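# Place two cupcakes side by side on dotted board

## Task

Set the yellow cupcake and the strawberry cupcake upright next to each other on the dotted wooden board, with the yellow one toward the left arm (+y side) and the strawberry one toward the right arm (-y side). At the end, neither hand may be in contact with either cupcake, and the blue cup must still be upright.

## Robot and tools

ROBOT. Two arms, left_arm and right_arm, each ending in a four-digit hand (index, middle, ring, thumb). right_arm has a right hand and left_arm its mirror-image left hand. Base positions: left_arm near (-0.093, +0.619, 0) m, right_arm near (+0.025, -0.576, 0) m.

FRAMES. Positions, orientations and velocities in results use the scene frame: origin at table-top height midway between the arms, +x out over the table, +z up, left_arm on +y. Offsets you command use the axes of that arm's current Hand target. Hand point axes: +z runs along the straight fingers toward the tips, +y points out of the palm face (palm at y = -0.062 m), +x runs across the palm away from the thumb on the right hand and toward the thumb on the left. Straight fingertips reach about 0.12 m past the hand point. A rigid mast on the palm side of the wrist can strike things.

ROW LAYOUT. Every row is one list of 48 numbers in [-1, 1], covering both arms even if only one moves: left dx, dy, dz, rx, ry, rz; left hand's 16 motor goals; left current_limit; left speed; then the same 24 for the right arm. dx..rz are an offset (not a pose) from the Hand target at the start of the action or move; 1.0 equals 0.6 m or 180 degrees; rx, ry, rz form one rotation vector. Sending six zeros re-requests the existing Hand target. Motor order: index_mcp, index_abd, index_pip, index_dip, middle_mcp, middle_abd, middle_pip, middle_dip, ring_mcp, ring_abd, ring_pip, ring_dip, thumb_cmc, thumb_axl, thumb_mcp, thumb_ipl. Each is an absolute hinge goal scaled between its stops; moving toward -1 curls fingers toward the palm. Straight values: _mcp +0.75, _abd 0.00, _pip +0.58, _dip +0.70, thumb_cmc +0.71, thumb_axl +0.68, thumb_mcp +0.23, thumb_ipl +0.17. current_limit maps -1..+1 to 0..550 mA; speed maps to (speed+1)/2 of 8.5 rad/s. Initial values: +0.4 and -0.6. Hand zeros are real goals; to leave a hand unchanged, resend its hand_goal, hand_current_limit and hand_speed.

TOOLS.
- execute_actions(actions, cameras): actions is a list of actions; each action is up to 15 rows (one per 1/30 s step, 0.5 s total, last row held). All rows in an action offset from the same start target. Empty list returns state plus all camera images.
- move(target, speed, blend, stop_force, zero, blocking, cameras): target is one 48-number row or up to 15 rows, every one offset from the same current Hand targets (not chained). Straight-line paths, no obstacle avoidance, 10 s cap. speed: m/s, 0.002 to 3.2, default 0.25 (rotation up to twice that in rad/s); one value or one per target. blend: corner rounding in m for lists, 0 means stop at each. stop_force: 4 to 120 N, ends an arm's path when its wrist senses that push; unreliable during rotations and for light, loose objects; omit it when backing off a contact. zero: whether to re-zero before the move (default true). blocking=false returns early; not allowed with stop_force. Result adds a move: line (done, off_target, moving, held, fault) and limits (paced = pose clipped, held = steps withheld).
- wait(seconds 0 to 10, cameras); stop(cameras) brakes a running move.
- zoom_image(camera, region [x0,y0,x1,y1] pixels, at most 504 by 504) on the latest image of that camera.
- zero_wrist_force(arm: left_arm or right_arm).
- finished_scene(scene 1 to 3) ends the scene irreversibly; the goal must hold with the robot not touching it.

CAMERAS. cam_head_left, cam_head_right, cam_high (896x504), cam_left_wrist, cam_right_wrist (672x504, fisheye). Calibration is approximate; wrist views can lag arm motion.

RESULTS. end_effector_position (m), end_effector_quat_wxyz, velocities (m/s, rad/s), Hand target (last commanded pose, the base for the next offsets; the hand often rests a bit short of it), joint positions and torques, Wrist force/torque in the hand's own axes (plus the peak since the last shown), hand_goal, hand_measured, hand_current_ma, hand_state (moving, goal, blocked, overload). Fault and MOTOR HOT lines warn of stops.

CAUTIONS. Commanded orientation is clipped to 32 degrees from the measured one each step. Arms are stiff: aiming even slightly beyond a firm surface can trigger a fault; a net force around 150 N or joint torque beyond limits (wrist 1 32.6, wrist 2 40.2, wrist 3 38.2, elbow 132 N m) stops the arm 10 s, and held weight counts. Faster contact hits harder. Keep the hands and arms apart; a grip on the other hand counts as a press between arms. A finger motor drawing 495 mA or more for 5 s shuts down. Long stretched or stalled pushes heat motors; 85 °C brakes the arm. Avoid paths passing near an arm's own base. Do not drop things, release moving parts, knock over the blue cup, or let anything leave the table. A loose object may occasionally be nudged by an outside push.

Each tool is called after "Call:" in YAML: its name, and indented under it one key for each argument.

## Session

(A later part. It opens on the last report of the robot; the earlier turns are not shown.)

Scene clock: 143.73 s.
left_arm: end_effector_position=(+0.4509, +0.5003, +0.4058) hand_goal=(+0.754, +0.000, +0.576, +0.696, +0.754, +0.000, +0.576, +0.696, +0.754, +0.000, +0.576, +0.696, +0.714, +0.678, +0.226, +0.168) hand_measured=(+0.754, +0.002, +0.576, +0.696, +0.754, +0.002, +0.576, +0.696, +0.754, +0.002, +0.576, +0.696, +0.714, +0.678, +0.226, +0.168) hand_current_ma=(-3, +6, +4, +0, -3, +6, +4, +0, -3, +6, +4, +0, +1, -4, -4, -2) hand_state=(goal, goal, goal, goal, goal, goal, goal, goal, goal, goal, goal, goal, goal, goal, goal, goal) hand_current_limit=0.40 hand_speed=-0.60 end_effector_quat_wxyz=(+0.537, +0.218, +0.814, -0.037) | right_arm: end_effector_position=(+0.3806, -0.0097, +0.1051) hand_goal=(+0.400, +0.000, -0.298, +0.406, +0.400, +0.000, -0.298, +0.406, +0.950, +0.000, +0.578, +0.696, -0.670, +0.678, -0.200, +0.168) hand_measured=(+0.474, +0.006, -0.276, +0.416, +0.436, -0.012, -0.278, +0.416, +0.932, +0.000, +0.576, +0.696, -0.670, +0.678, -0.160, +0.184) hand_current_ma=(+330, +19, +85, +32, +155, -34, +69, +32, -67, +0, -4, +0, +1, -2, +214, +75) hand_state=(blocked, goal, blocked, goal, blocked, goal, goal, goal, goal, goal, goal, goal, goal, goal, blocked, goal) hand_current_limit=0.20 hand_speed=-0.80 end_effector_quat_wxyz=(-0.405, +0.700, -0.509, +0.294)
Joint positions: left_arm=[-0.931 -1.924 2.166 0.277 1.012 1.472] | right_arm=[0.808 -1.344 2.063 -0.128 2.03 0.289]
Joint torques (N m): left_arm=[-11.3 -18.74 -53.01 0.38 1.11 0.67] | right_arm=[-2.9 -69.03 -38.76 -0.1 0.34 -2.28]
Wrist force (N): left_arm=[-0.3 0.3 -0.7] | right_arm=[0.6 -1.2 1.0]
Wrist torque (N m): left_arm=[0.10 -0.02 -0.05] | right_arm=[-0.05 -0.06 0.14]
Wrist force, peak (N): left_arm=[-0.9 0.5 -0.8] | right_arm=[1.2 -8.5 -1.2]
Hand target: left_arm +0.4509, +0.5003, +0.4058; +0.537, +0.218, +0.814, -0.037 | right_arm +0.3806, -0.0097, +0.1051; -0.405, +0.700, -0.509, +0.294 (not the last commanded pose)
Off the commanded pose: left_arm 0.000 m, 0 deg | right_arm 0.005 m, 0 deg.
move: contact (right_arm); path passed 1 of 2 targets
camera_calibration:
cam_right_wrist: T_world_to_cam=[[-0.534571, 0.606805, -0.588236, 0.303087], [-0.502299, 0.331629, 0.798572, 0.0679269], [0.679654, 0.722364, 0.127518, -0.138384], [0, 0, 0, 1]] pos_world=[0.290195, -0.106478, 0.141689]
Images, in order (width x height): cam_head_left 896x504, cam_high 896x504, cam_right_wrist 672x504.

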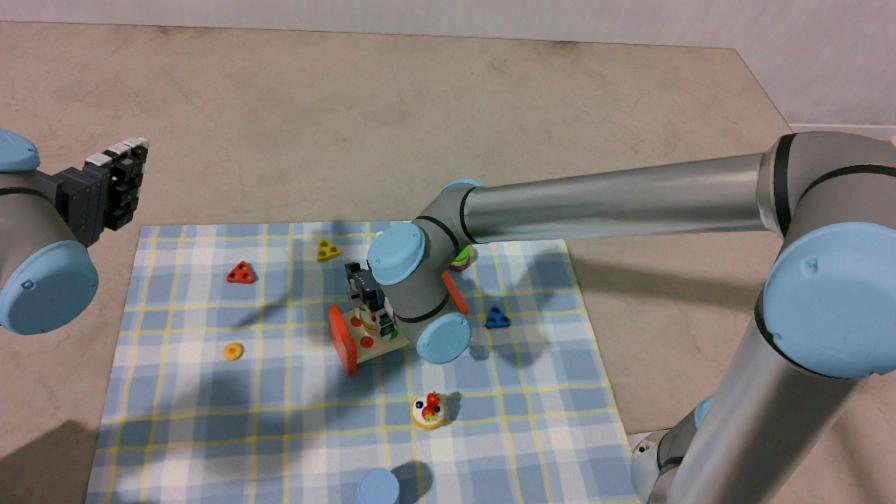

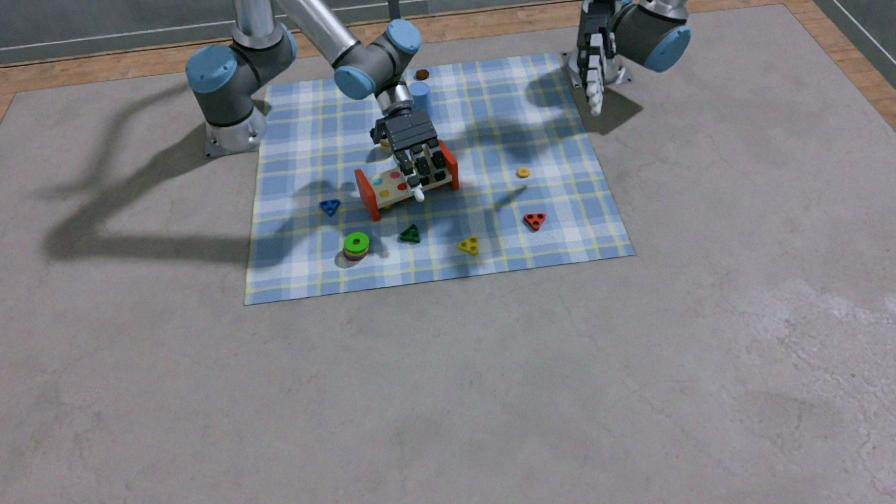

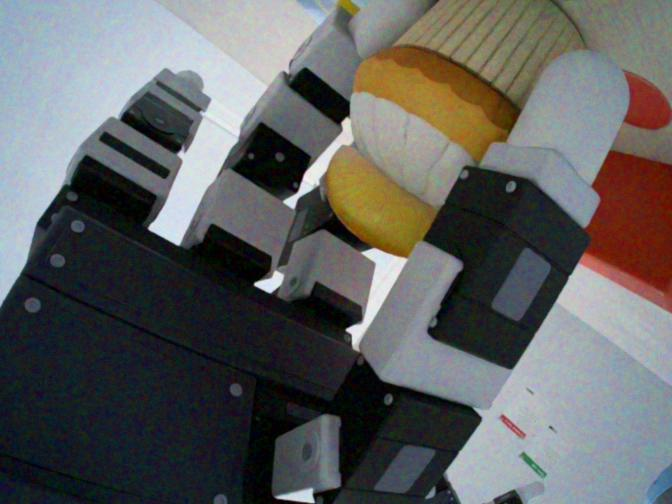

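Call:
execute_actions:
  actions:
    - [[0,0,0,0,0,0,0.754,0,0.576,0.696,0.754,0,0.576,0.696,0.754,0,0.576,0.696,0.714,0.678,0.226,0.168,0.4,-0.6,0,0,0,0,0,0,0.49,0,-0.299,0.406,0.49,0,-0.299,0.406,0.95,0,0.577,0.696,-0.671,0.678,-0.12,0.168,0.2,-0.9]]
    - [[0,0,0,0,0,0,0.754,0,0.576,0.696,0.754,0,0.576,0.696,0.754,0,0.576,0.696,0.714,0.678,0.226,0.168,0.4,-0.6,0,0,0,0,0,0,0.753,0,-0.299,0.406,0.753,0,-0.299,0.406,0.95,0,0.577,0.696,-0.671,0.678,0.12,0.168,0.2,-0.8]]
    - [[0,0,0,0,0,0,0.754,0,0.576,0.696,0.754,0,0.576,0.696,0.754,0,0.576,0.696,0.714,0.678,0.226,0.168,0.4,-0.6,0,0,0,0,0,0,0.753,0,-0.299,0.406,0.753,0,-0.299,0.406,0.95,0,0.577,0.696,-0.671,0.678,0.12,0.168,0.2,-0.8]]
  cameras: ["cam_right_wrist"]

Call:
move:
  target:
    - [0,0,0,0,0,0,0.754,0,0.576,0.696,0.754,0,0.576,0.696,0.754,0,0.576,0.696,0.714,0.678,0.226,0.168,0.4,-0.6,0,-0.1876,-0.1083,0,0,0,0.753,0,-0.299,0.406,0.753,0,-0.299,0.406,0.95,0,0.577,0.696,-0.671,0.678,0.12,0.168,0.2,-0.8]
    - [0,0,0,0,0,0,0.754,0,0.576,0.696,0.754,0,0.576,0.696,0.754,0,0.576,0.696,0.714,0.678,0.226,0.168,0.4,-0.6,0.0422,0.0622,-0.3577,0,0.0625,0.0361,0.753,0,-0.299,0.406,0.753,0,-0.299,0.406,0.95,0,0.577,0.696,-0.671,0.678,0.12,0.168,0.2,-0.8]
  speed: [0.2, 0.25]
  blend: [0.03, 0]
  cameras: ["cam_high","cam_head_left"]

Call:
move:
  target: [0,0,0,0,0,0,0.754,0,0.576,0.696,0.754,0,0.576,0.696,0.754,0,0.576,0.696,0.714,0.678,0.226,0.168,0.4,-0.6,0,0.1876,0.1083,0,0,0,0.753,0,-0.299,0.406,0.753,0,-0.299,0.406,0.95,0,0.577,0.696,-0.671,0.678,0.12,0.168,0.2,-0.8]
  speed: 0.12
  stop_force: 12
  cameras: ["cam_right_wrist","cam_high"]

Call:
execute_actions:
  actions:
    - [[0,0,0,0,0,0,0.754,0,0.576,0.696,0.754,0,0.576,0.696,0.754,0,0.576,0.696,0.714,0.678,0.226,0.168,0.4,-0.6,0,0,0,0,0,0,0.60,0,-0.299,0.406,0.60,0,-0.299,0.406,0.95,0,0.577,0.696,-0.671,0.678,-0.112,0.168,0.2,-0.8]]
    - [[0,0,0,0,0,0,0.754,0,0.576,0.696,0.754,0,0.576,0.696,0.754,0,0.576,0.696,0.714,0.678,0.226,0.168,0.4,-0.6,0,0,0,0,0,0,0.40,0,-0.299,0.406,0.40,0,-0.299,0.406,0.95,0,0.577,0.696,-0.671,0.678,-0.2,0.168,0.2,-0.8]]
    - [[0,0,0,0,0,0,0.754,0,0.576,0.696,0.754,0,0.576,0.696,0.754,0,0.576,0.696,0.714,0.678,0.226,0.168,0.4,-0.6,0,0,0,0,0,0,0.40,0,-0.299,0.406,0.40,0,-0.299,0.406,0.95,0,0.577,0.696,-0.671,0.678,-0.2,0.168,0.2,-0.8]]
  cameras: ["cam_right_wrist","cam_head_left","cam_head_right"]

Scene clock: 176.00 s.
left_arm: end_effector_position=(+0.4509, +0.5003, +0.4058) hand_goal=(+0.754, +0.000, +0.576, +0.696, +0.754, +0.000, +0.576, +0.696, +0.754, +0.000, +0.576, +0.696, +0.714, +0.678, +0.226, +0.168) hand_measured=(+0.754, +0.002, +0.576, +0.696, +0.754, +0.002, +0.576, +0.696, +0.754, +0.002, +0.576, +0.696, +0.714, +0.678, +0.226, +0.168) hand_current_ma=(-3, +6, +4, +0, -3, +6, +4, +0, -3, +6, +4, +0, +1, -4, -4, -2) hand_state=(goal, goal, goal, goal, goal, goal, goal, goal, goal, goal, goal, goal, goal, goal, goal, goal) hand_current_limit=0.40 hand_speed=-0.60 end_effector_quat_wxyz=(+0.537, +0.218, +0.814, -0.037) | right_arm: end_effector_position=(+0.3806, -0.0097, +0.1051) hand_goal=(+0.754, +0.000, -0.298, +0.406, +0.754, +0.000, -0.298, +0.406, +0.950, +0.000, +0.578, +0.696, -0.670, +0.678, +0.120, +0.168) hand_measured=(+0.736, +0.004, -0.296, +0.410, +0.738, -0.004, -0.296, +0.410, +0.932, +0.000, +0.576, +0.696, -0.670, +0.678, +0.116, +0.170) hand_current_ma=(-73, +8, +8, +10, -59, -9, +8, +10, -67, +0, -4, +0, +1, -2, -20, +6) hand_state=(goal, goal, goal, goal, goal, goal, goal, goal, goal, goal, goal, goal, goal, goal, goal, goal) hand_current_limit=0.20 hand_speed=-0.80 end_effector_quat_wxyz=(-0.405, +0.700, -0.509, +0.294)
Joint positions: left_arm=[-0.931 -1.924 2.166 0.277 1.012 1.472] | right_arm=[0.808 -1.344 2.063 -0.128 2.03 0.289]
Joint torques (N m): left_arm=[-11.2 -20.2 -53.92 0.51 0.92 0.82] | right_arm=[10.62 -67.78 -38.11 -1.49 0.41 -0.43]
Wrist force (N): left_arm=[-0.4 0.2 -0.7] | right_arm=[0.6 0.2 0.3]
Wrist torque (N m): left_arm=[0.08 -0.01 -0.05] | right_arm=[-0.11 -0.04 0.10]
Wrist force, peak (N): left_arm=[-0.5 0.3 -1.0] | right_arm=[0.5 -1.4 1.2]
Hand target: left_arm +0.4509, +0.5003, +0.4058; +0.537, +0.218, +0.814, -0.037 | right_arm +0.3806, -0.0097, +0.1051; -0.405, +0.700, -0.509, +0.294
Off the commanded pose: left_arm 0.000 m, 0 deg | right_arm 0.000 m, 0 deg.
Step readings (end_effector_position of left_arm | right_arm):
0: (+0.4509, +0.5003, +0.4058) | (+0.3806, -0.0097, +0.1051)
1: (+0.4509, +0.5003, +0.4058) | (+0.3806, -0.0097, +0.1051)
2: (+0.4509, +0.5003, +0.4058) | (+0.3806, -0.0097, +0.1051)
4: (+0.4509, +0.5003, +0.4058) | (+0.3806, -0.0097, +0.1051)
8: (+0.4509, +0.5003, +0.4058) | (+0.3806, -0.0097, +0.1051)
15: (+0.4509, +0.5003, +0.4058) | (+0.3806, -0.0097, +0.1051)
16: (+0.4509, +0.5003, +0.4058) | (+0.3806, -0.0097, +0.1051)
17: (+0.4509, +0.5003, +0.4058) | (+0.3806, -0.0097, +0.1051)
19: (+0.4509, +0.5003, +0.4058) | (+0.3806, -0.0097, +0.1051)
23: (+0.4509, +0.5003, +0.4058) | (+0.3806, -0.0097, +0.1051)
30: (+0.4509, +0.5003, +0.4058) | (+0.3806, -0.0097, +0.1051)
31: (+0.4509, +0.5003, +0.4058) | (+0.3806, -0.0097, +0.1051)
32: (+0.4509, +0.5003, +0.4058) | (+0.3806, -0.0097, +0.1051)
34: (+0.4509, +0.5003, +0.4058) | (+0.3806, -0.0097, +0.1051)
38: (+0.4509, +0.5003, +0.4058) | (+0.3806, -0.0097, +0.1051)
45: (+0.4509, +0.5003, +0.4058) | (+0.3806, -0.0097, +0.1051)
camera_calibration:
cam_right_wrist: T_world_to_cam=[[-0.534562, 0.606867, -0.58818, 0.303083], [-0.502321, 0.331534, 0.798598, 0.0679196], [0.679645, 0.722355, 0.127616, -0.138396], [0, 0, 0, 1]] pos_world=[0.290195, -0.106478, 0.141689]
Images, in order (width x height): cam_right_wrist 672x504.

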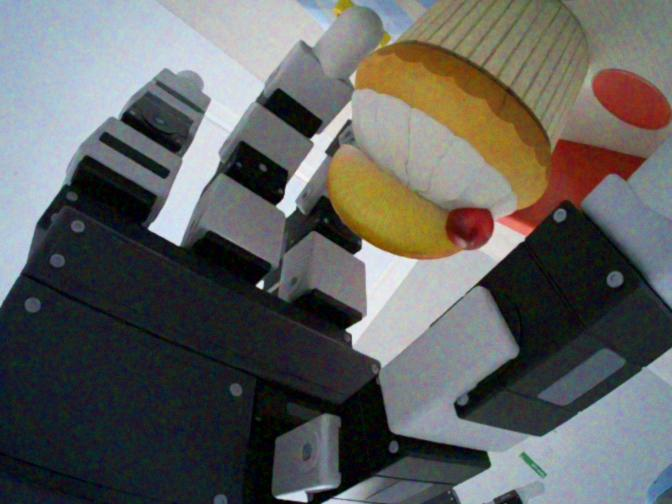

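Scene clock: 178.00 s.
left_arm: end_effector_position=(+0.4509, +0.5003, +0.4058) hand_goal=(+0.754, +0.000, +0.576, +0.696, +0.754, +0.000, +0.576, +0.696, +0.754, +0.000, +0.576, +0.696, +0.714, +0.678, +0.226, +0.168) hand_measured=(+0.754, +0.002, +0.576, +0.696, +0.754, +0.002, +0.576, +0.696, +0.754, +0.002, +0.576, +0.696, +0.714, +0.678, +0.226, +0.168) hand_current_ma=(-3, +6, +4, +0, -3, +6, +4, +0, -3, +6, +4, +0, +1, -4, -4, -2) hand_state=(goal, goal, goal, goal, goal, goal, goal, goal, goal, goal, goal, goal, goal, goal, goal, goal) hand_current_limit=0.40 hand_speed=-0.60 end_effector_quat_wxyz=(+0.537, +0.218, +0.814, -0.037) | right_arm: end_effector_position=(+0.1938, -0.0968, +0.1799) hand_goal=(+0.754, +0.000, -0.298, +0.406, +0.754, +0.000, -0.298, +0.406, +0.950, +0.000, +0.578, +0.696, -0.670, +0.678, +0.120, +0.168) hand_measured=(+0.738, +0.002, -0.296, +0.410, +0.742, -0.004, -0.296, +0.410, +0.932, +0.000, +0.576, +0.696, -0.670, +0.678, +0.116, +0.170) hand_current_ma=(-59, +7, +7, +9, -47, -8, +6, +10, -67, +0, -4, +0, +1, -2, -15, +6) hand_state=(goal, goal, goal, goal, goal, goal, goal, goal, goal, goal, goal, goal, goal, goal, goal, goal) hand_current_limit=0.20 hand_speed=-0.80 end_effector_quat_wxyz=(-0.369, +0.638, -0.585, +0.338) end_effector_velocity=(-0.001, +0.000, +0.000) end_effector_angular_velocity=(+0.003, +0.001, -0.001)
Joint positions: left_arm=[-0.931 -1.924 2.166 0.277 1.012 1.472] | right_arm=[1.122 -1.508 2.144 0.247 2.439 0.75]
Joint velocities: left_arm=[within noise] | right_arm=[0.001 0 0.001 0 0 0.005]
Joint torques (N m): left_arm=[-9.52 -18.57 -53.97 -0.1 0.85 1.05] | right_arm=[11.23 -47.26 -23.83 2.67 3.39 1.73]
Wrist force (N): left_arm=[-0.3 0.4 -0.6] | right_arm=[0.4 0.3 0.8]
Wrist torque (N m): left_arm=[0.10 -0.02 -0.06] | right_arm=[-0.16 -0.05 -0.01]
Wrist force, peak (N): left_arm=[-0.8 0.1 -0.8] | right_arm=[1.9 2.2 -1.1]
Hand target: left_arm +0.4509, +0.5003, +0.4058; +0.537, +0.218, +0.814, -0.037 | right_arm +0.1938, -0.0969, +0.1799; -0.369, +0.638, -0.585, +0.338
Off the commanded pose: left_arm 0.000 m, 0 deg | right_arm 0.000 m, 0 deg.
move: done
Images, in order (width x height): cam_head_left 896x504, cam_high 896x504.

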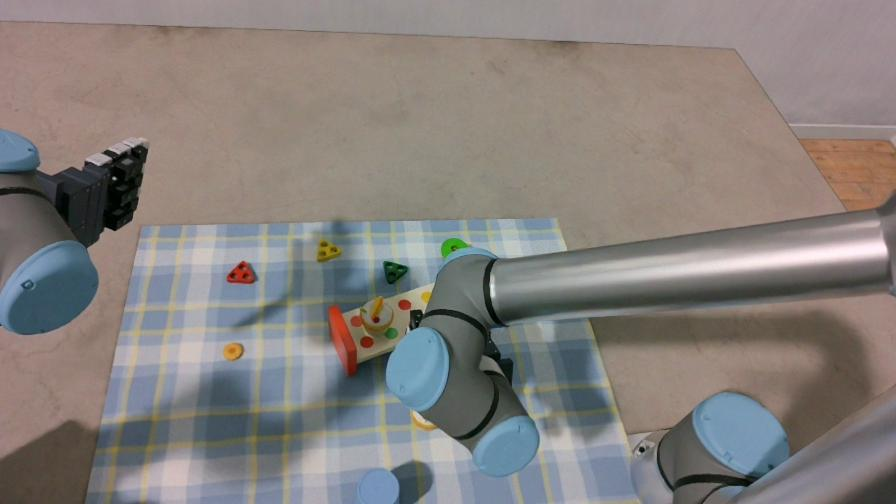

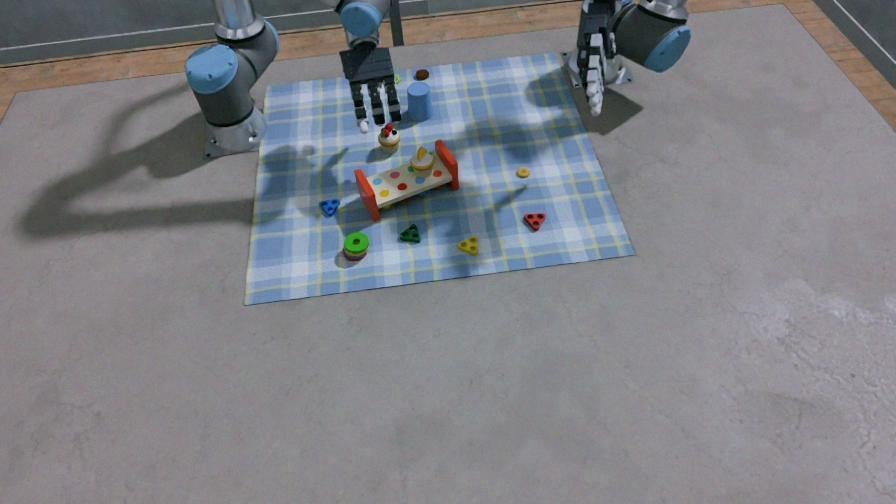

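Scene clock: 180.20 s.
left_arm: end_effector_position=(+0.4509, +0.5003, +0.4058) hand_goal=(+0.754, +0.000, +0.576, +0.696, +0.754, +0.000, +0.576, +0.696, +0.754, +0.000, +0.576, +0.696, +0.714, +0.678, +0.226, +0.168) hand_measured=(+0.754, +0.002, +0.576, +0.696, +0.754, +0.002, +0.576, +0.696, +0.754, +0.002, +0.576, +0.696, +0.714, +0.678, +0.226, +0.168) hand_current_ma=(-3, +6, +4, +0, -3, +6, +4, +0, -3, +6, +4, +0, +1, -4, -4, -2) hand_state=(goal, goal, goal, goal, goal, goal, goal, goal, goal, goal, goal, goal, goal, goal, goal, goal) hand_current_limit=0.40 hand_speed=-0.60 end_effector_quat_wxyz=(+0.537, +0.218, +0.814, -0.037) | right_arm: end_effector_position=(+0.1939, -0.0968, +0.0499) hand_goal=(+0.754, +0.000, -0.298, +0.406, +0.754, +0.000, -0.298, +0.406, +0.950, +0.000, +0.578, +0.696, -0.670, +0.678, +0.120, +0.168) hand_measured=(+0.738, +0.002, -0.296, +0.410, +0.742, -0.004, -0.296, +0.410, +0.932, +0.000, +0.576, +0.696, -0.670, +0.678, +0.116, +0.170) hand_current_ma=(-59, +7, +7, +9, -47, -8, +6, +10, -67, +0, -4, +0, +1, -2, -15, +6) hand_state=(goal, goal, goal, goal, goal, goal, goal, goal, goal, goal, goal, goal, goal, goal, goal, goal) hand_current_limit=0.20 hand_speed=-0.80 end_effector_quat_wxyz=(-0.369, +0.638, -0.585, +0.338)
Joint positions: left_arm=[-0.931 -1.924 2.166 0.277 1.012 1.472] | right_arm=[1.122 -1.326 2.239 -0.03 2.439 0.75]
Joint torques (N m): left_arm=[-12.05 -20.16 -54.39 0.44 1.03 0.46] | right_arm=[-13.75 -36.77 -32.23 -1.14 0.12 1.6]
Wrist force (N): left_arm=[-0.4 0.2 -0.6] | right_arm=[0.7 -0.1 0.3]
Wrist torque (N m): left_arm=[0.07 0.00 -0.06] | right_arm=[-0.16 -0.06 -0.02]
Wrist force, peak (N): left_arm=[-0.5 0.2 -1.0] | right_arm=[0.9 1.2 1.3]
Hand target: left_arm +0.4509, +0.5003, +0.4058; +0.537, +0.218, +0.814, -0.037 | right_arm +0.1939, -0.0968, +0.0499; -0.369, +0.638, -0.585, +0.338
Off the commanded pose: left_arm 0.000 m, 0 deg | right_arm 0.000 m, 0 deg.
move: done
camera_calibration:
cam_right_wrist: T_world_to_cam=[[-0.384476, 0.711586, -0.588067, 0.20472], [-0.414863, 0.435889, 0.79868, 0.0402396], [0.824662, 0.551041, 0.127622, 0.0138095], [0, 0, 0, 1]] pos_world=[0.0840159, -0.170826, 0.0864885]
Images, in order (width x height): cam_high 896x504, cam_right_wrist 672x504.

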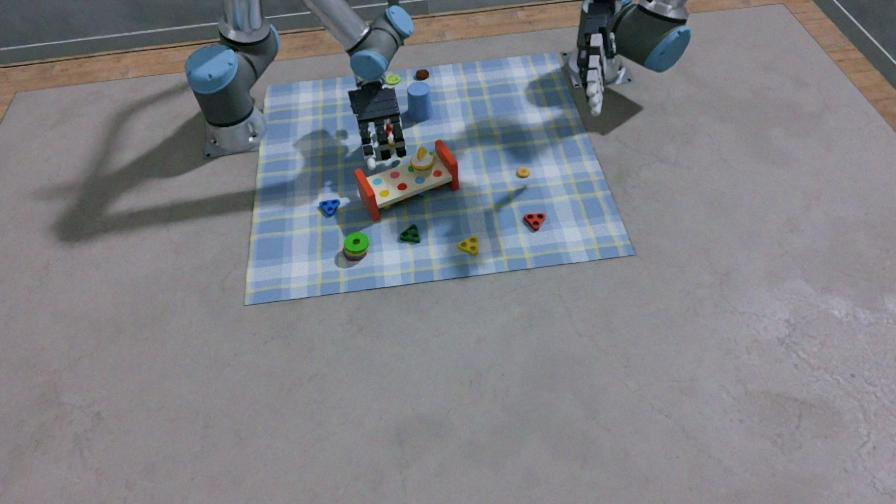

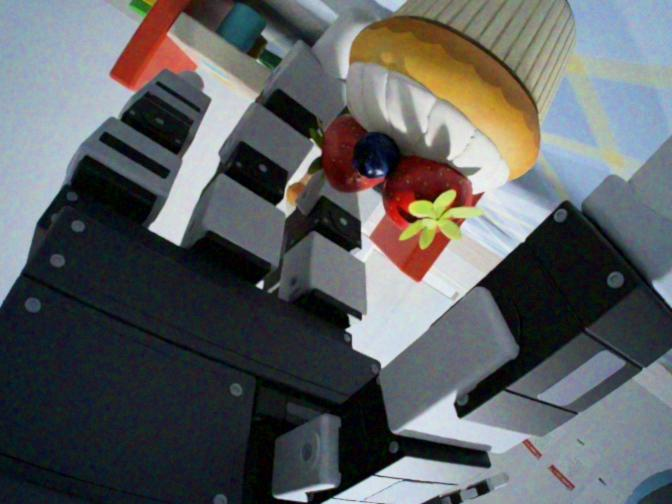

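Scene clock: 181.90 s.
left_arm: end_effector_position=(+0.4509, +0.5003, +0.4058) hand_goal=(+0.754, +0.000, +0.576, +0.696, +0.754, +0.000, +0.576, +0.696, +0.754, +0.000, +0.576, +0.696, +0.714, +0.678, +0.226, +0.168) hand_measured=(+0.754, +0.002, +0.576, +0.696, +0.754, +0.002, +0.576, +0.696, +0.754, +0.002, +0.576, +0.696, +0.714, +0.678, +0.226, +0.168) hand_current_ma=(-3, +6, +4, +0, -3, +6, +4, +0, -3, +6, +4, +0, +1, -4, -4, -2) hand_state=(goal, goal, goal, goal, goal, goal, goal, goal, goal, goal, goal, goal, goal, goal, goal, goal) hand_current_limit=0.40 hand_speed=-0.60 end_effector_quat_wxyz=(+0.537, +0.218, +0.814, -0.037) | right_arm: end_effector_position=(+0.1939, -0.0968, +0.0499) hand_goal=(+0.400, +0.000, -0.298, +0.406, +0.400, +0.000, -0.298, +0.406, +0.950, +0.000, +0.578, +0.696, -0.670, +0.678, -0.200, +0.168) hand_measured=(+0.478, +0.004, -0.284, +0.410, +0.490, -0.004, -0.280, +0.410, +0.932, +0.000, +0.576, +0.696, -0.668, +0.678, -0.164, +0.182) hand_current_ma=(+330, +8, +51, +10, +330, -11, +63, +14, -67, +0, -4, +0, +5, +0, +183, +66) hand_state=(blocked, goal, goal, goal, blocked, goal, goal, goal, goal, goal, goal, goal, goal, goal, blocked, goal) hand_current_limit=0.20 hand_speed=-0.80 end_effector_quat_wxyz=(-0.369, +0.638, -0.585, +0.338)
Joint positions: left_arm=[-0.931 -1.924 2.166 0.277 1.012 1.472] | right_arm=[1.122 -1.326 2.239 -0.03 2.439 0.75]
Joint torques (N m): left_arm=[-13.07 -19.76 -53.81 0.5 0.76 0.58] | right_arm=[-11.43 -36.45 -25.27 -0.69 0.09 1.53]
Wrist force (N): left_arm=[-0.4 0.3 -0.5] | right_arm=[0.0 -3.2 -0.1]
Wrist torque (N m): left_arm=[0.08 0.00 -0.07] | right_arm=[0.01 0.02 -0.07]
Wrist force, peak (N): left_arm=[-0.5 0.5 -1.0] | right_arm=[0.5 -3.7 -0.2]
Hand target: left_arm +0.4509, +0.5003, +0.4058; +0.537, +0.218, +0.814, -0.037 | right_arm +0.1939, -0.0968, +0.0499; -0.369, +0.638, -0.585, +0.338
Off the commanded pose: left_arm 0.000 m, 0 deg | right_arm 0.000 m, 0 deg.
Step readings (end_effector_position of left_arm | right_arm):
0: (+0.4509, +0.5003, +0.4058) | (+0.1939, -0.0968, +0.0499)
1: (+0.4509, +0.5003, +0.4058) | (+0.1939, -0.0968, +0.0499)
2: (+0.4509, +0.5003, +0.4058) | (+0.1939, -0.0968, +0.0499)
4: (+0.4509, +0.5003, +0.4058) | (+0.1939, -0.0968, +0.0499)
8: (+0.4509, +0.5003, +0.4058) | (+0.1939, -0.0968, +0.0499)
15: (+0.4509, +0.5003, +0.4058) | (+0.1939, -0.0968, +0.0499)
16: (+0.4509, +0.5003, +0.4058) | (+0.1939, -0.0968, +0.0499)
17: (+0.4509, +0.5003, +0.4058) | (+0.1939, -0.0968, +0.0499)
19: (+0.4509, +0.5003, +0.4058) | (+0.1939, -0.0968, +0.0499)
23: (+0.4509, +0.5003, +0.4058) | (+0.1939, -0.0968, +0.0499)
30: (+0.4509, +0.5003, +0.4058) | (+0.1939, -0.0968, +0.0499)
31: (+0.4509, +0.5003, +0.4058) | (+0.1939, -0.0968, +0.0499)
32: (+0.4509, +0.5003, +0.4058) | (+0.1939, -0.0968, +0.0499)
34: (+0.4509, +0.5003, +0.4058) | (+0.1939, -0.0968, +0.0499)
38: (+0.4509, +0.5003, +0.4058) | (+0.1939, -0.0968, +0.0499)
45: (+0.4509, +0.5003, +0.4058) | (+0.1939, -0.0968, +0.0499)
camera_calibration:
cam_right_wrist: T_world_to_cam=[[-0.384507, 0.711617, -0.58801, 0.204723], [-0.414835, 0.435838, 0.798722, 0.0402249], [0.824661, 0.551041, 0.127621, 0.0138096], [0, 0, 0, 1]] pos_world=[0.0840159, -0.170826, 0.0864884]
Images, in order (width x height): cam_head_left 896x504, cam_head_right 896x504, cam_right_wrist 672x504.

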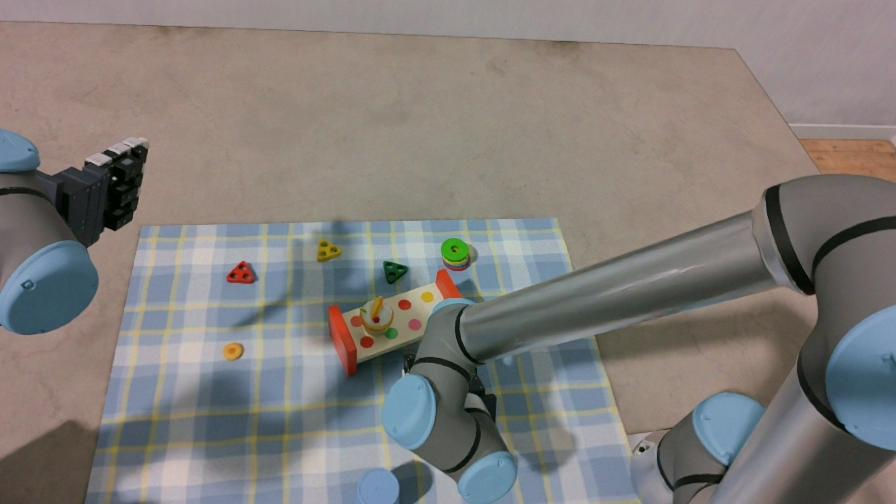

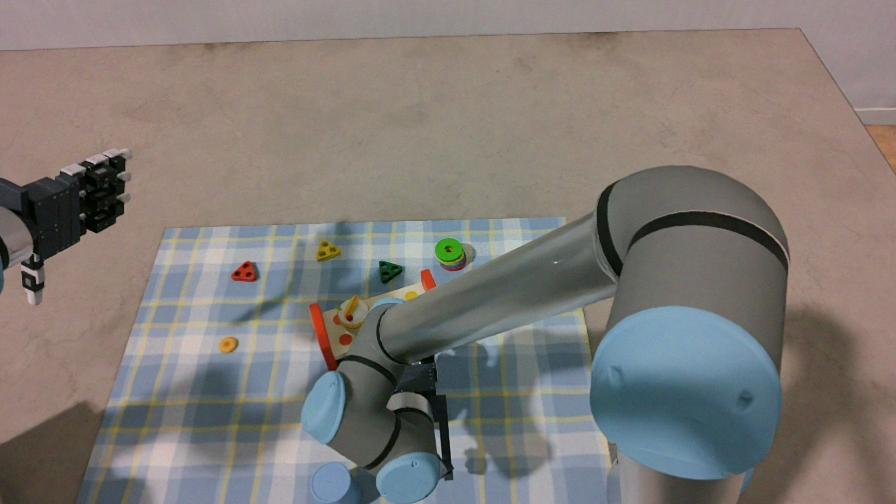

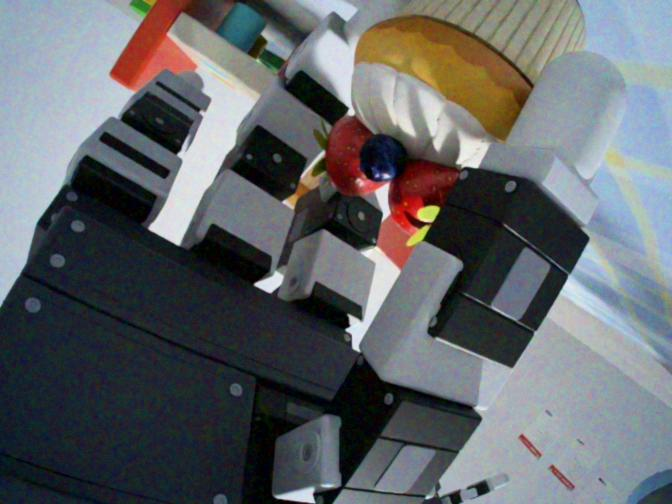

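Call:
move:
  target:
    - [0,0,0,0,0,0,0.754,0,0.576,0.696,0.754,0,0.576,0.696,0.754,0,0.576,0.696,0.714,0.678,0.226,0.168,0.4,-0.6,0,-0.2454,-0.1417,0,0,0,0.40,0,-0.299,0.406,0.40,0,-0.299,0.406,0.95,0,0.577,0.696,-0.671,0.678,-0.2,0.168,0.2,-0.8]
    - [0,0,0,0,0,0,0.754,0,0.576,0.696,0.754,0,0.576,0.696,0.754,0,0.576,0.696,0.714,0.678,0.226,0.168,0.4,-0.6,0.0448,-0.3971,0.1878,0,-0.0625,-0.0361,0.40,0,-0.299,0.406,0.40,0,-0.299,0.406,0.95,0,0.577,0.696,-0.671,0.678,-0.2,0.168,0.2,-0.8]
  speed: 0.2
  blend: [0.03, 0]
  cameras: ["cam_high","cam_right_wrist"]

Call:
move:
  target:
    - [0,0,0,0,0,0,0.754,0,0.576,0.696,0.754,0,0.576,0.696,0.754,0,0.576,0.696,0.714,0.678,0.226,0.168,0.4,-0.6,0,0.1184,0.0683,0,0,0,0.40,0,-0.299,0.406,0.40,0,-0.299,0.406,0.95,0,0.577,0.696,-0.671,0.678,-0.2,0.168,0.2,-0.8]
    - [0,0,0,0,0,0,0.754,0,0.576,0.696,0.754,0,0.576,0.696,0.754,0,0.576,0.696,0.714,0.678,0.226,0.168,0.4,-0.6,0,0.1443,0.0833,0,0,0,0.40,0,-0.299,0.406,0.40,0,-0.299,0.406,0.95,0,0.577,0.696,-0.671,0.678,-0.2,0.168,0.2,-0.8]
  speed: [0.1, 0.02]
  stop_force: 6
  cameras: ["cam_high","cam_right_wrist"]

Call:
execute_actions:
  actions:
    - [[0,0,0,0,0,0,0.754,0,0.576,0.696,0.754,0,0.576,0.696,0.754,0,0.576,0.696,0.714,0.678,0.226,0.168,0.4,-0.6,0,0,0,0,0,0,0.49,0,-0.299,0.406,0.49,0,-0.299,0.406,0.95,0,0.577,0.696,-0.671,0.678,-0.12,0.168,0.2,-0.9]]
    - [[0,0,0,0,0,0,0.754,0,0.576,0.696,0.754,0,0.576,0.696,0.754,0,0.576,0.696,0.714,0.678,0.226,0.168,0.4,-0.6,0,0,0,0,0,0,0.753,0,-0.299,0.406,0.753,0,-0.299,0.406,0.95,0,0.577,0.696,-0.671,0.678,0.12,0.168,0.2,-0.8]]
    - [[0,0,0,0,0,0,0.754,0,0.576,0.696,0.754,0,0.576,0.696,0.754,0,0.576,0.696,0.714,0.678,0.226,0.168,0.4,-0.6,0,0,0,0,0,0,0.753,0,-0.299,0.406,0.753,0,-0.299,0.406,0.95,0,0.577,0.696,-0.671,0.678,0.12,0.168,0.2,-0.8]]
  cameras: ["cam_right_wrist"]

Call:
move:
  target: [0,0,0,0,0,0,0.754,0,0.576,0.696,0.754,0,0.576,0.696,0.754,0,0.576,0.696,0.714,0.678,0.226,0.168,0.4,-0.6,0,-0.2165,-0.125,0,0,0,0.753,0,-0.299,0.406,0.753,0,-0.299,0.406,0.95,0,0.577,0.696,-0.671,0.678,0.12,0.168,0.2,-0.8]
  speed: 0.2
  cameras: ["cam_high","cam_head_left","cam_head_right"]

Scene clock: 209.30 s.
left_arm: end_effector_position=(+0.4509, +0.5003, +0.4058) hand_goal=(+0.754, +0.000, +0.576, +0.696, +0.754, +0.000, +0.576, +0.696, +0.754, +0.000, +0.576, +0.696, +0.714, +0.678, +0.226, +0.168) hand_measured=(+0.754, +0.002, +0.576, +0.696, +0.754, +0.002, +0.576, +0.696, +0.754, +0.002, +0.576, +0.696, +0.714, +0.678, +0.226, +0.168) hand_current_ma=(-3, +6, +4, +0, -3, +6, +4, +0, -3, +6, +4, +0, +1, -4, -4, -2) hand_state=(goal, goal, goal, goal, goal, goal, goal, goal, goal, goal, goal, goal, goal, goal, goal, goal) hand_current_limit=0.40 hand_speed=-0.60 end_effector_quat_wxyz=(+0.537, +0.218, +0.814, -0.037) | right_arm: end_effector_position=(+0.4120, -0.1048, +0.2001) hand_goal=(+0.400, +0.000, -0.298, +0.406, +0.400, +0.000, -0.298, +0.406, +0.950, +0.000, +0.578, +0.696, -0.670, +0.678, -0.200, +0.168) hand_measured=(+0.460, +0.004, -0.274, +0.418, +0.466, -0.006, -0.266, +0.424, +0.934, +0.000, +0.576, +0.696, -0.668, +0.678, -0.158, +0.184) hand_current_ma=(+262, +9, +93, +41, +291, -15, +123, +63, -62, +0, -4, +0, +8, +0, +221, +80) hand_state=(blocked, goal, blocked, goal, blocked, goal, blocked, goal, goal, goal, goal, goal, goal, goal, blocked, goal) hand_current_limit=0.20 hand_speed=-0.80 end_effector_quat_wxyz=(-0.405, +0.700, -0.509, +0.294)
Joint positions: left_arm=[-0.931 -1.924 2.166 0.277 1.012 1.472] | right_arm=[0.611 -1.576 2.117 0.008 1.864 0.175]
Joint torques (N m): left_arm=[-12.02 -20.41 -54.26 0.19 0.88 -0.07] | right_arm=[-13.68 -39.81 -26.36 1.21 -1.36 -2.53]
Wrist force (N): left_arm=[-0.7 0.0 -0.7] | right_arm=[1.3 1.3 0.9]
Wrist torque (N m): left_arm=[0.06 0.03 -0.08] | right_arm=[-0.03 -0.18 0.22]
Wrist force, peak (N): left_arm=[-0.5 0.3 -1.0] | right_arm=[1.5 -0.8 3.9]
Hand target: left_arm +0.4509, +0.5003, +0.4058; +0.537, +0.218, +0.814, -0.037 | right_arm +0.4120, -0.1049, +0.2001; -0.405, +0.700, -0.509, +0.294
Off the commanded pose: left_arm 0.000 m, 0 deg | right_arm 0.000 m, 0 deg.
move: done
camera_calibration:
cam_right_wrist: T_world_to_cam=[[-0.534562, 0.606867, -0.58818, 0.433459], [-0.502321, 0.331534, 0.798598, 0.0393546], [0.679645, 0.722355, 0.127616, -0.103165], [0, 0, 0, 1]] pos_world=[0.321595, -0.201578, 0.236689]
Images, in order (width x height): cam_high 896x504, cam_right_wrist 672x504.

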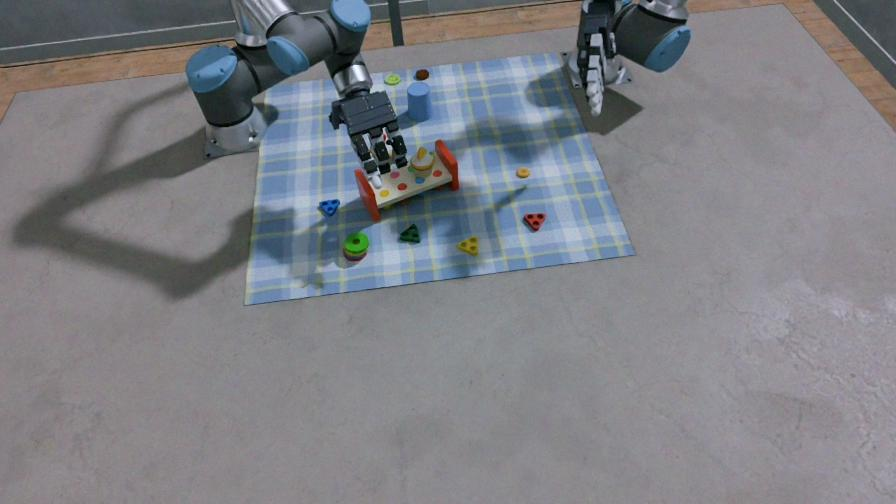

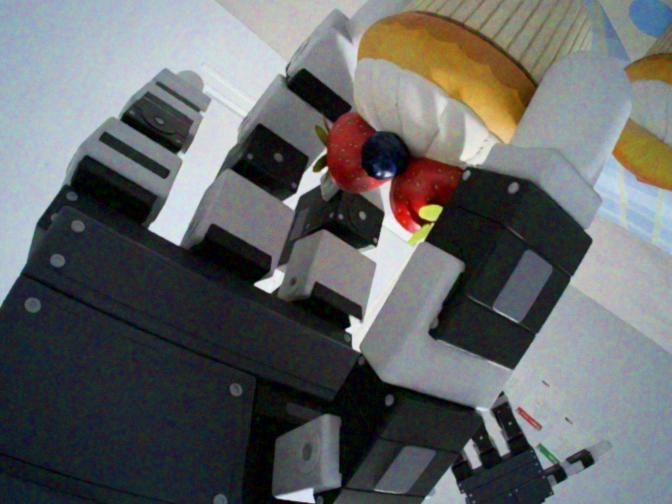

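Scene clock: 212.07 s.
left_arm: end_effector_position=(+0.4509, +0.5003, +0.4058) hand_goal=(+0.754, +0.000, +0.576, +0.696, +0.754, +0.000, +0.576, +0.696, +0.754, +0.000, +0.576, +0.696, +0.714, +0.678, +0.226, +0.168) hand_measured=(+0.754, +0.002, +0.576, +0.696, +0.754, +0.002, +0.576, +0.696, +0.754, +0.002, +0.576, +0.696, +0.714, +0.678, +0.226, +0.168) hand_current_ma=(-3, +6, +4, +0, -3, +6, +4, +0, -3, +6, +4, +0, +1, -4, -4, -2) hand_state=(goal, goal, goal, goal, goal, goal, goal, goal, goal, goal, goal, goal, goal, goal, goal, goal) hand_current_limit=0.40 hand_speed=-0.60 end_effector_quat_wxyz=(+0.537, +0.218, +0.814, -0.037) | right_arm: end_effector_position=(+0.4121, -0.1048, +0.1046) hand_goal=(+0.400, +0.000, -0.298, +0.406, +0.400, +0.000, -0.298, +0.406, +0.950, +0.000, +0.578, +0.696, -0.670, +0.678, -0.200, +0.168) hand_measured=(+0.418, +0.004, -0.282, +0.412, +0.448, -0.012, -0.280, +0.414, +0.934, +0.000, +0.576, +0.696, -0.668, +0.678, -0.174, +0.178) hand_current_ma=(+70, +12, +57, +20, +204, -38, +66, +26, -62, +0, -4, +0, +5, +1, +127, +46) hand_state=(goal, goal, goal, goal, blocked, goal, goal, goal, goal, goal, goal, goal, goal, goal, blocked, goal) hand_current_limit=0.20 hand_speed=-0.80 end_effector_quat_wxyz=(-0.405, +0.700, -0.509, +0.294)
Joint positions: left_arm=[-0.931 -1.924 2.166 0.277 1.012 1.472] | right_arm=[0.611 -1.464 2.206 -0.194 1.864 0.175]
Joint torques (N m): left_arm=[-12.37 -22.03 -54.21 -0.17 0.93 0.61] | right_arm=[-7.78 -56.81 -38.49 -2.13 -0.46 -2.55]
Wrist force (N): left_arm=[-0.5 0.1 -0.7] | right_arm=[1.1 0.3 0.7]
Wrist torque (N m): left_arm=[0.09 0.00 -0.07] | right_arm=[0.00 -0.17 0.16]
Wrist force, peak (N): left_arm=[-0.7 0.5 -0.7] | right_arm=[1.5 -6.3 -0.5]
Hand target: left_arm +0.4509, +0.5003, +0.4058; +0.537, +0.218, +0.814, -0.037 | right_arm +0.4121, -0.1048, +0.1046; -0.405, +0.700, -0.509, +0.294 (not the last commanded pose)
Off the commanded pose: left_arm 0.000 m, 0 deg | right_arm 0.004 m, 0 deg.
move: contact (right_arm); path passed 1 of 2 targets
camera_calibration:
cam_right_wrist: T_world_to_cam=[[-0.534562, 0.606867, -0.58818, 0.377287], [-0.502321, 0.331534, 0.798598, 0.115621], [0.679645, 0.722355, 0.127616, -0.0909774], [0, 0, 0, 1]] pos_world=[0.321595, -0.201578, 0.141189]
Images, in order (width x height): cam_high 896x504, cam_right_wrist 672x504.

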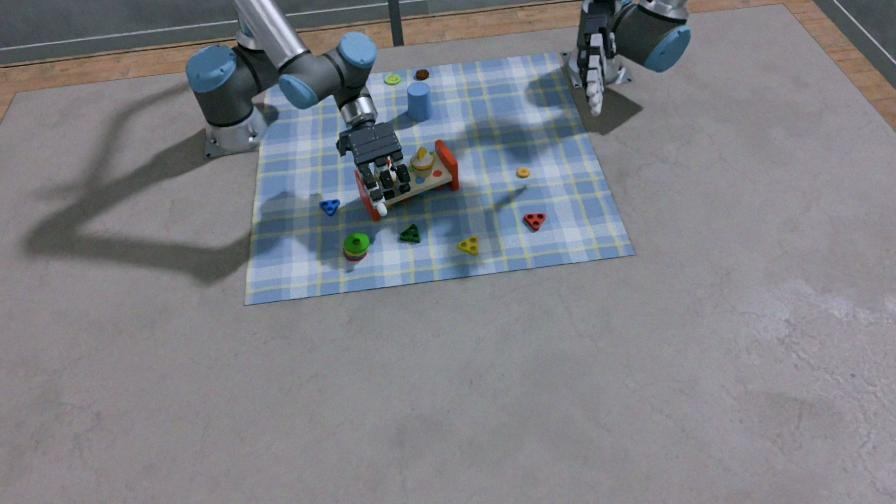

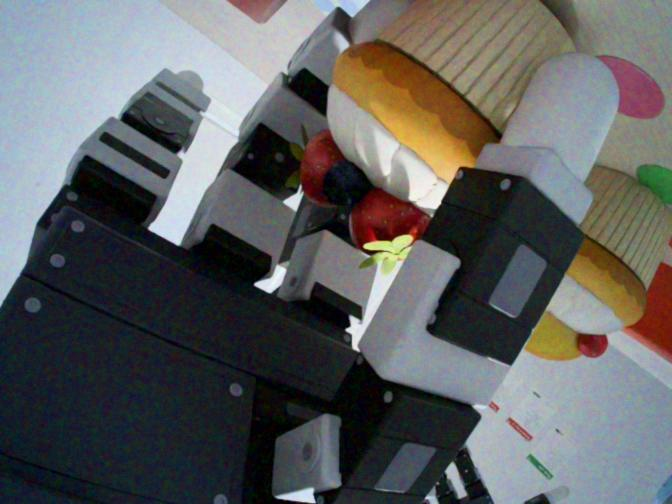

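Scene clock: 213.77 s.
left_arm: end_effector_position=(+0.4509, +0.5003, +0.4058) hand_goal=(+0.754, +0.000, +0.576, +0.696, +0.754, +0.000, +0.576, +0.696, +0.754, +0.000, +0.576, +0.696, +0.714, +0.678, +0.226, +0.168) hand_measured=(+0.754, +0.002, +0.576, +0.696, +0.754, +0.002, +0.576, +0.696, +0.754, +0.002, +0.576, +0.696, +0.714, +0.678, +0.226, +0.168) hand_current_ma=(-3, +6, +4, +0, -3, +6, +4, +0, -3, +6, +4, +0, +1, -4, -4, -2) hand_state=(goal, goal, goal, goal, goal, goal, goal, goal, goal, goal, goal, goal, goal, goal, goal, goal) hand_current_limit=0.40 hand_speed=-0.60 end_effector_quat_wxyz=(+0.537, +0.218, +0.814, -0.037) | right_arm: end_effector_position=(+0.4121, -0.1048, +0.1046) hand_goal=(+0.754, +0.000, -0.298, +0.406, +0.754, +0.000, -0.298, +0.406, +0.950, +0.000, +0.578, +0.696, -0.670, +0.678, +0.120, +0.168) hand_measured=(+0.736, +0.004, -0.296, +0.410, +0.738, -0.004, -0.296, +0.410, +0.934, +0.000, +0.576, +0.696, -0.668, +0.678, +0.116, +0.170) hand_current_ma=(-73, +8, +8, +10, -59, -9, +8, +10, -62, +0, -4, +0, +6, +1, -20, +6) hand_state=(goal, goal, goal, goal, goal, goal, goal, goal, goal, goal, goal, goal, goal, goal, goal, goal) hand_current_limit=0.20 hand_speed=-0.80 end_effector_quat_wxyz=(-0.405, +0.700, -0.509, +0.294)
Joint positions: left_arm=[-0.931 -1.924 2.166 0.277 1.012 1.472] | right_arm=[0.611 -1.464 2.206 -0.194 1.864 0.175]
Joint torques (N m): left_arm=[-13.63 -19.62 -54.41 0.13 0.84 0.14] | right_arm=[-6.46 -56.86 -38.59 -1.94 -0.55 -2.37]
Wrist force (N): left_arm=[-0.1 0.3 -0.4] | right_arm=[0.8 0.8 0.3]
Wrist torque (N m): left_arm=[0.09 -0.03 -0.04] | right_arm=[-0.03 -0.12 0.16]
Wrist force, peak (N): left_arm=[-0.2 0.1 -1.1] | right_arm=[1.3 0.7 1.1]
Hand target: left_arm +0.4509, +0.5003, +0.4058; +0.537, +0.218, +0.814, -0.037 | right_arm +0.4121, -0.1048, +0.1046; -0.405, +0.700, -0.509, +0.294
Off the commanded pose: left_arm 0.000 m, 0 deg | right_arm 0.000 m, 0 deg.
Step readings (end_effector_position of left_arm | right_arm):
0: (+0.4509, +0.5003, +0.4058) | (+0.4121, -0.1048, +0.1046)
1: (+0.4509, +0.5003, +0.4058) | (+0.4121, -0.1048, +0.1046)
2: (+0.4509, +0.5003, +0.4058) | (+0.4121, -0.1048, +0.1046)
4: (+0.4509, +0.5003, +0.4058) | (+0.4121, -0.1048, +0.1046)
8: (+0.4509, +0.5003, +0.4058) | (+0.4121, -0.1048, +0.1046)
15: (+0.4509, +0.5003, +0.4058) | (+0.4121, -0.1048, +0.1046)
16: (+0.4509, +0.5003, +0.4058) | (+0.4121, -0.1048, +0.1046)
17: (+0.4509, +0.5003, +0.4058) | (+0.4121, -0.1048, +0.1046)
19: (+0.4509, +0.5003, +0.4058) | (+0.4121, -0.1048, +0.1046)
23: (+0.4509, +0.5003, +0.4058) | (+0.4121, -0.1048, +0.1046)
30: (+0.4509, +0.5003, +0.4058) | (+0.4121, -0.1048, +0.1046)
31: (+0.4509, +0.5003, +0.4058) | (+0.4121, -0.1048, +0.1046)
32: (+0.4509, +0.5003, +0.4058) | (+0.4121, -0.1048, +0.1046)
34: (+0.4509, +0.5003, +0.4058) | (+0.4121, -0.1048, +0.1046)
38: (+0.4509, +0.5003, +0.4058) | (+0.4121, -0.1048, +0.1046)
45: (+0.4509, +0.5003, +0.4058) | (+0.4121, -0.1048, +0.1046)
camera_calibration:
cam_right_wrist: T_world_to_cam=[[-0.534535, 0.60685, -0.588223, 0.377281], [-0.50235, 0.331567, 0.798566, 0.115641], [0.679645, 0.722355, 0.127617, -0.0909775], [0, 0, 0, 1]] pos_world=[0.321595, -0.201578, 0.141189]
Images, in order (width x height): cam_right_wrist 672x504.

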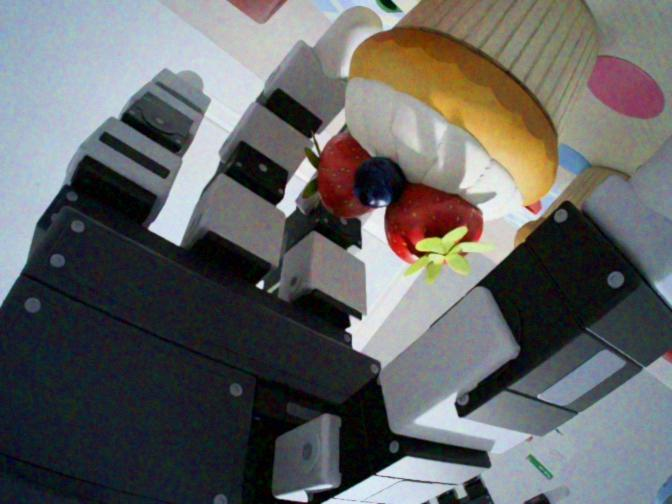

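Scene clock: 214.97 s.
left_arm: end_effector_position=(+0.4509, +0.5003, +0.4058) hand_goal=(+0.754, +0.000, +0.576, +0.696, +0.754, +0.000, +0.576, +0.696, +0.754, +0.000, +0.576, +0.696, +0.714, +0.678, +0.226, +0.168) hand_measured=(+0.754, +0.002, +0.576, +0.696, +0.754, +0.002, +0.576, +0.696, +0.754, +0.002, +0.576, +0.696, +0.714, +0.678, +0.226, +0.168) hand_current_ma=(-3, +6, +4, +0, -3, +6, +4, +0, -3, +6, +4, +0, +1, -4, -4, -2) hand_state=(goal, goal, goal, goal, goal, goal, goal, goal, goal, goal, goal, goal, goal, goal, goal, goal) hand_current_limit=0.40 hand_speed=-0.60 end_effector_quat_wxyz=(+0.537, +0.218, +0.814, -0.037) | right_arm: end_effector_position=(+0.4119, -0.1049, +0.2545) hand_goal=(+0.754, +0.000, -0.298, +0.406, +0.754, +0.000, -0.298, +0.406, +0.950, +0.000, +0.578, +0.696, -0.670, +0.678, +0.120, +0.168) hand_measured=(+0.738, +0.004, -0.296, +0.410, +0.740, -0.004, -0.296, +0.410, +0.934, +0.000, +0.576, +0.696, -0.668, +0.678, +0.116, +0.170) hand_current_ma=(-63, +8, +8, +10, -51, -9, +8, +10, -62, +0, -4, +0, +6, +1, -18, +6) hand_state=(goal, goal, goal, goal, goal, goal, goal, goal, goal, goal, goal, goal, goal, goal, goal, goal) hand_current_limit=0.20 hand_speed=-0.80 end_effector_quat_wxyz=(-0.405, +0.700, -0.509, +0.294)
Joint positions: left_arm=[-0.931 -1.924 2.166 0.277 1.012 1.472] | right_arm=[0.611 -1.624 2.055 0.117 1.864 0.175]
Joint torques (N m): left_arm=[-13.22 -20.43 -54.1 0.07 1.04 0.52] | right_arm=[-3.71 -45.24 -41.46 2.21 -1.45 1.5]
Wrist force (N): left_arm=[-0.3 0.3 -0.6] | right_arm=[1.2 0.9 0.5]
Wrist torque (N m): left_arm=[0.09 -0.02 -0.06] | right_arm=[-0.01 -0.16 0.21]
Wrist force, peak (N): left_arm=[-0.3 0.2 -1.0] | right_arm=[0.8 2.9 1.5]
Hand target: left_arm +0.4509, +0.5003, +0.4058; +0.537, +0.218, +0.814, -0.037 | right_arm +0.4119, -0.1049, +0.2546; -0.405, +0.700, -0.509, +0.294
Off the commanded pose: left_arm 0.000 m, 0 deg | right_arm 0.000 m, 0 deg.
move: done
Images, in order (width x height): cam_head_left 896x504, cam_head_right 896x504, cam_high 896x504.

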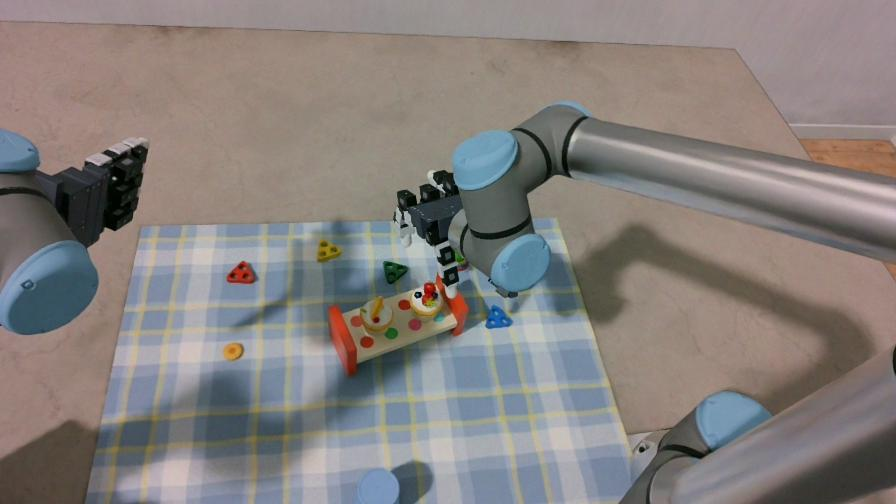

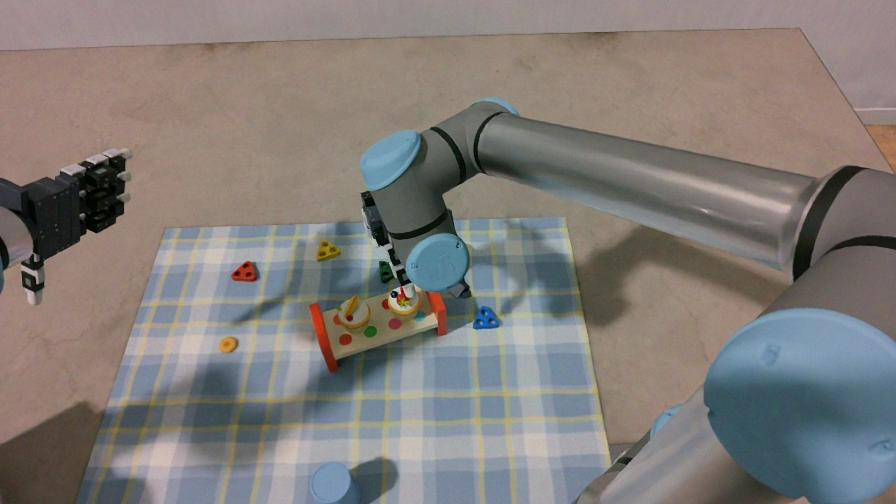

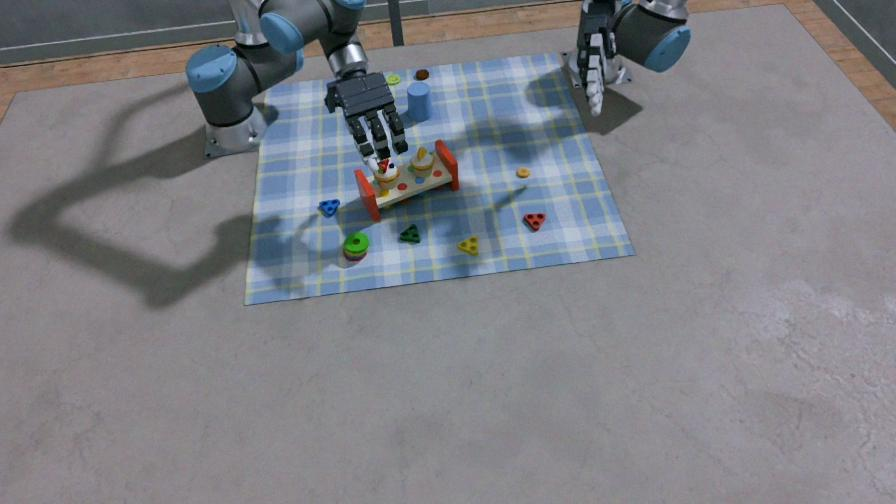

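Call:
finished_scene:
  scene: 2

The scene is finished: the task was done.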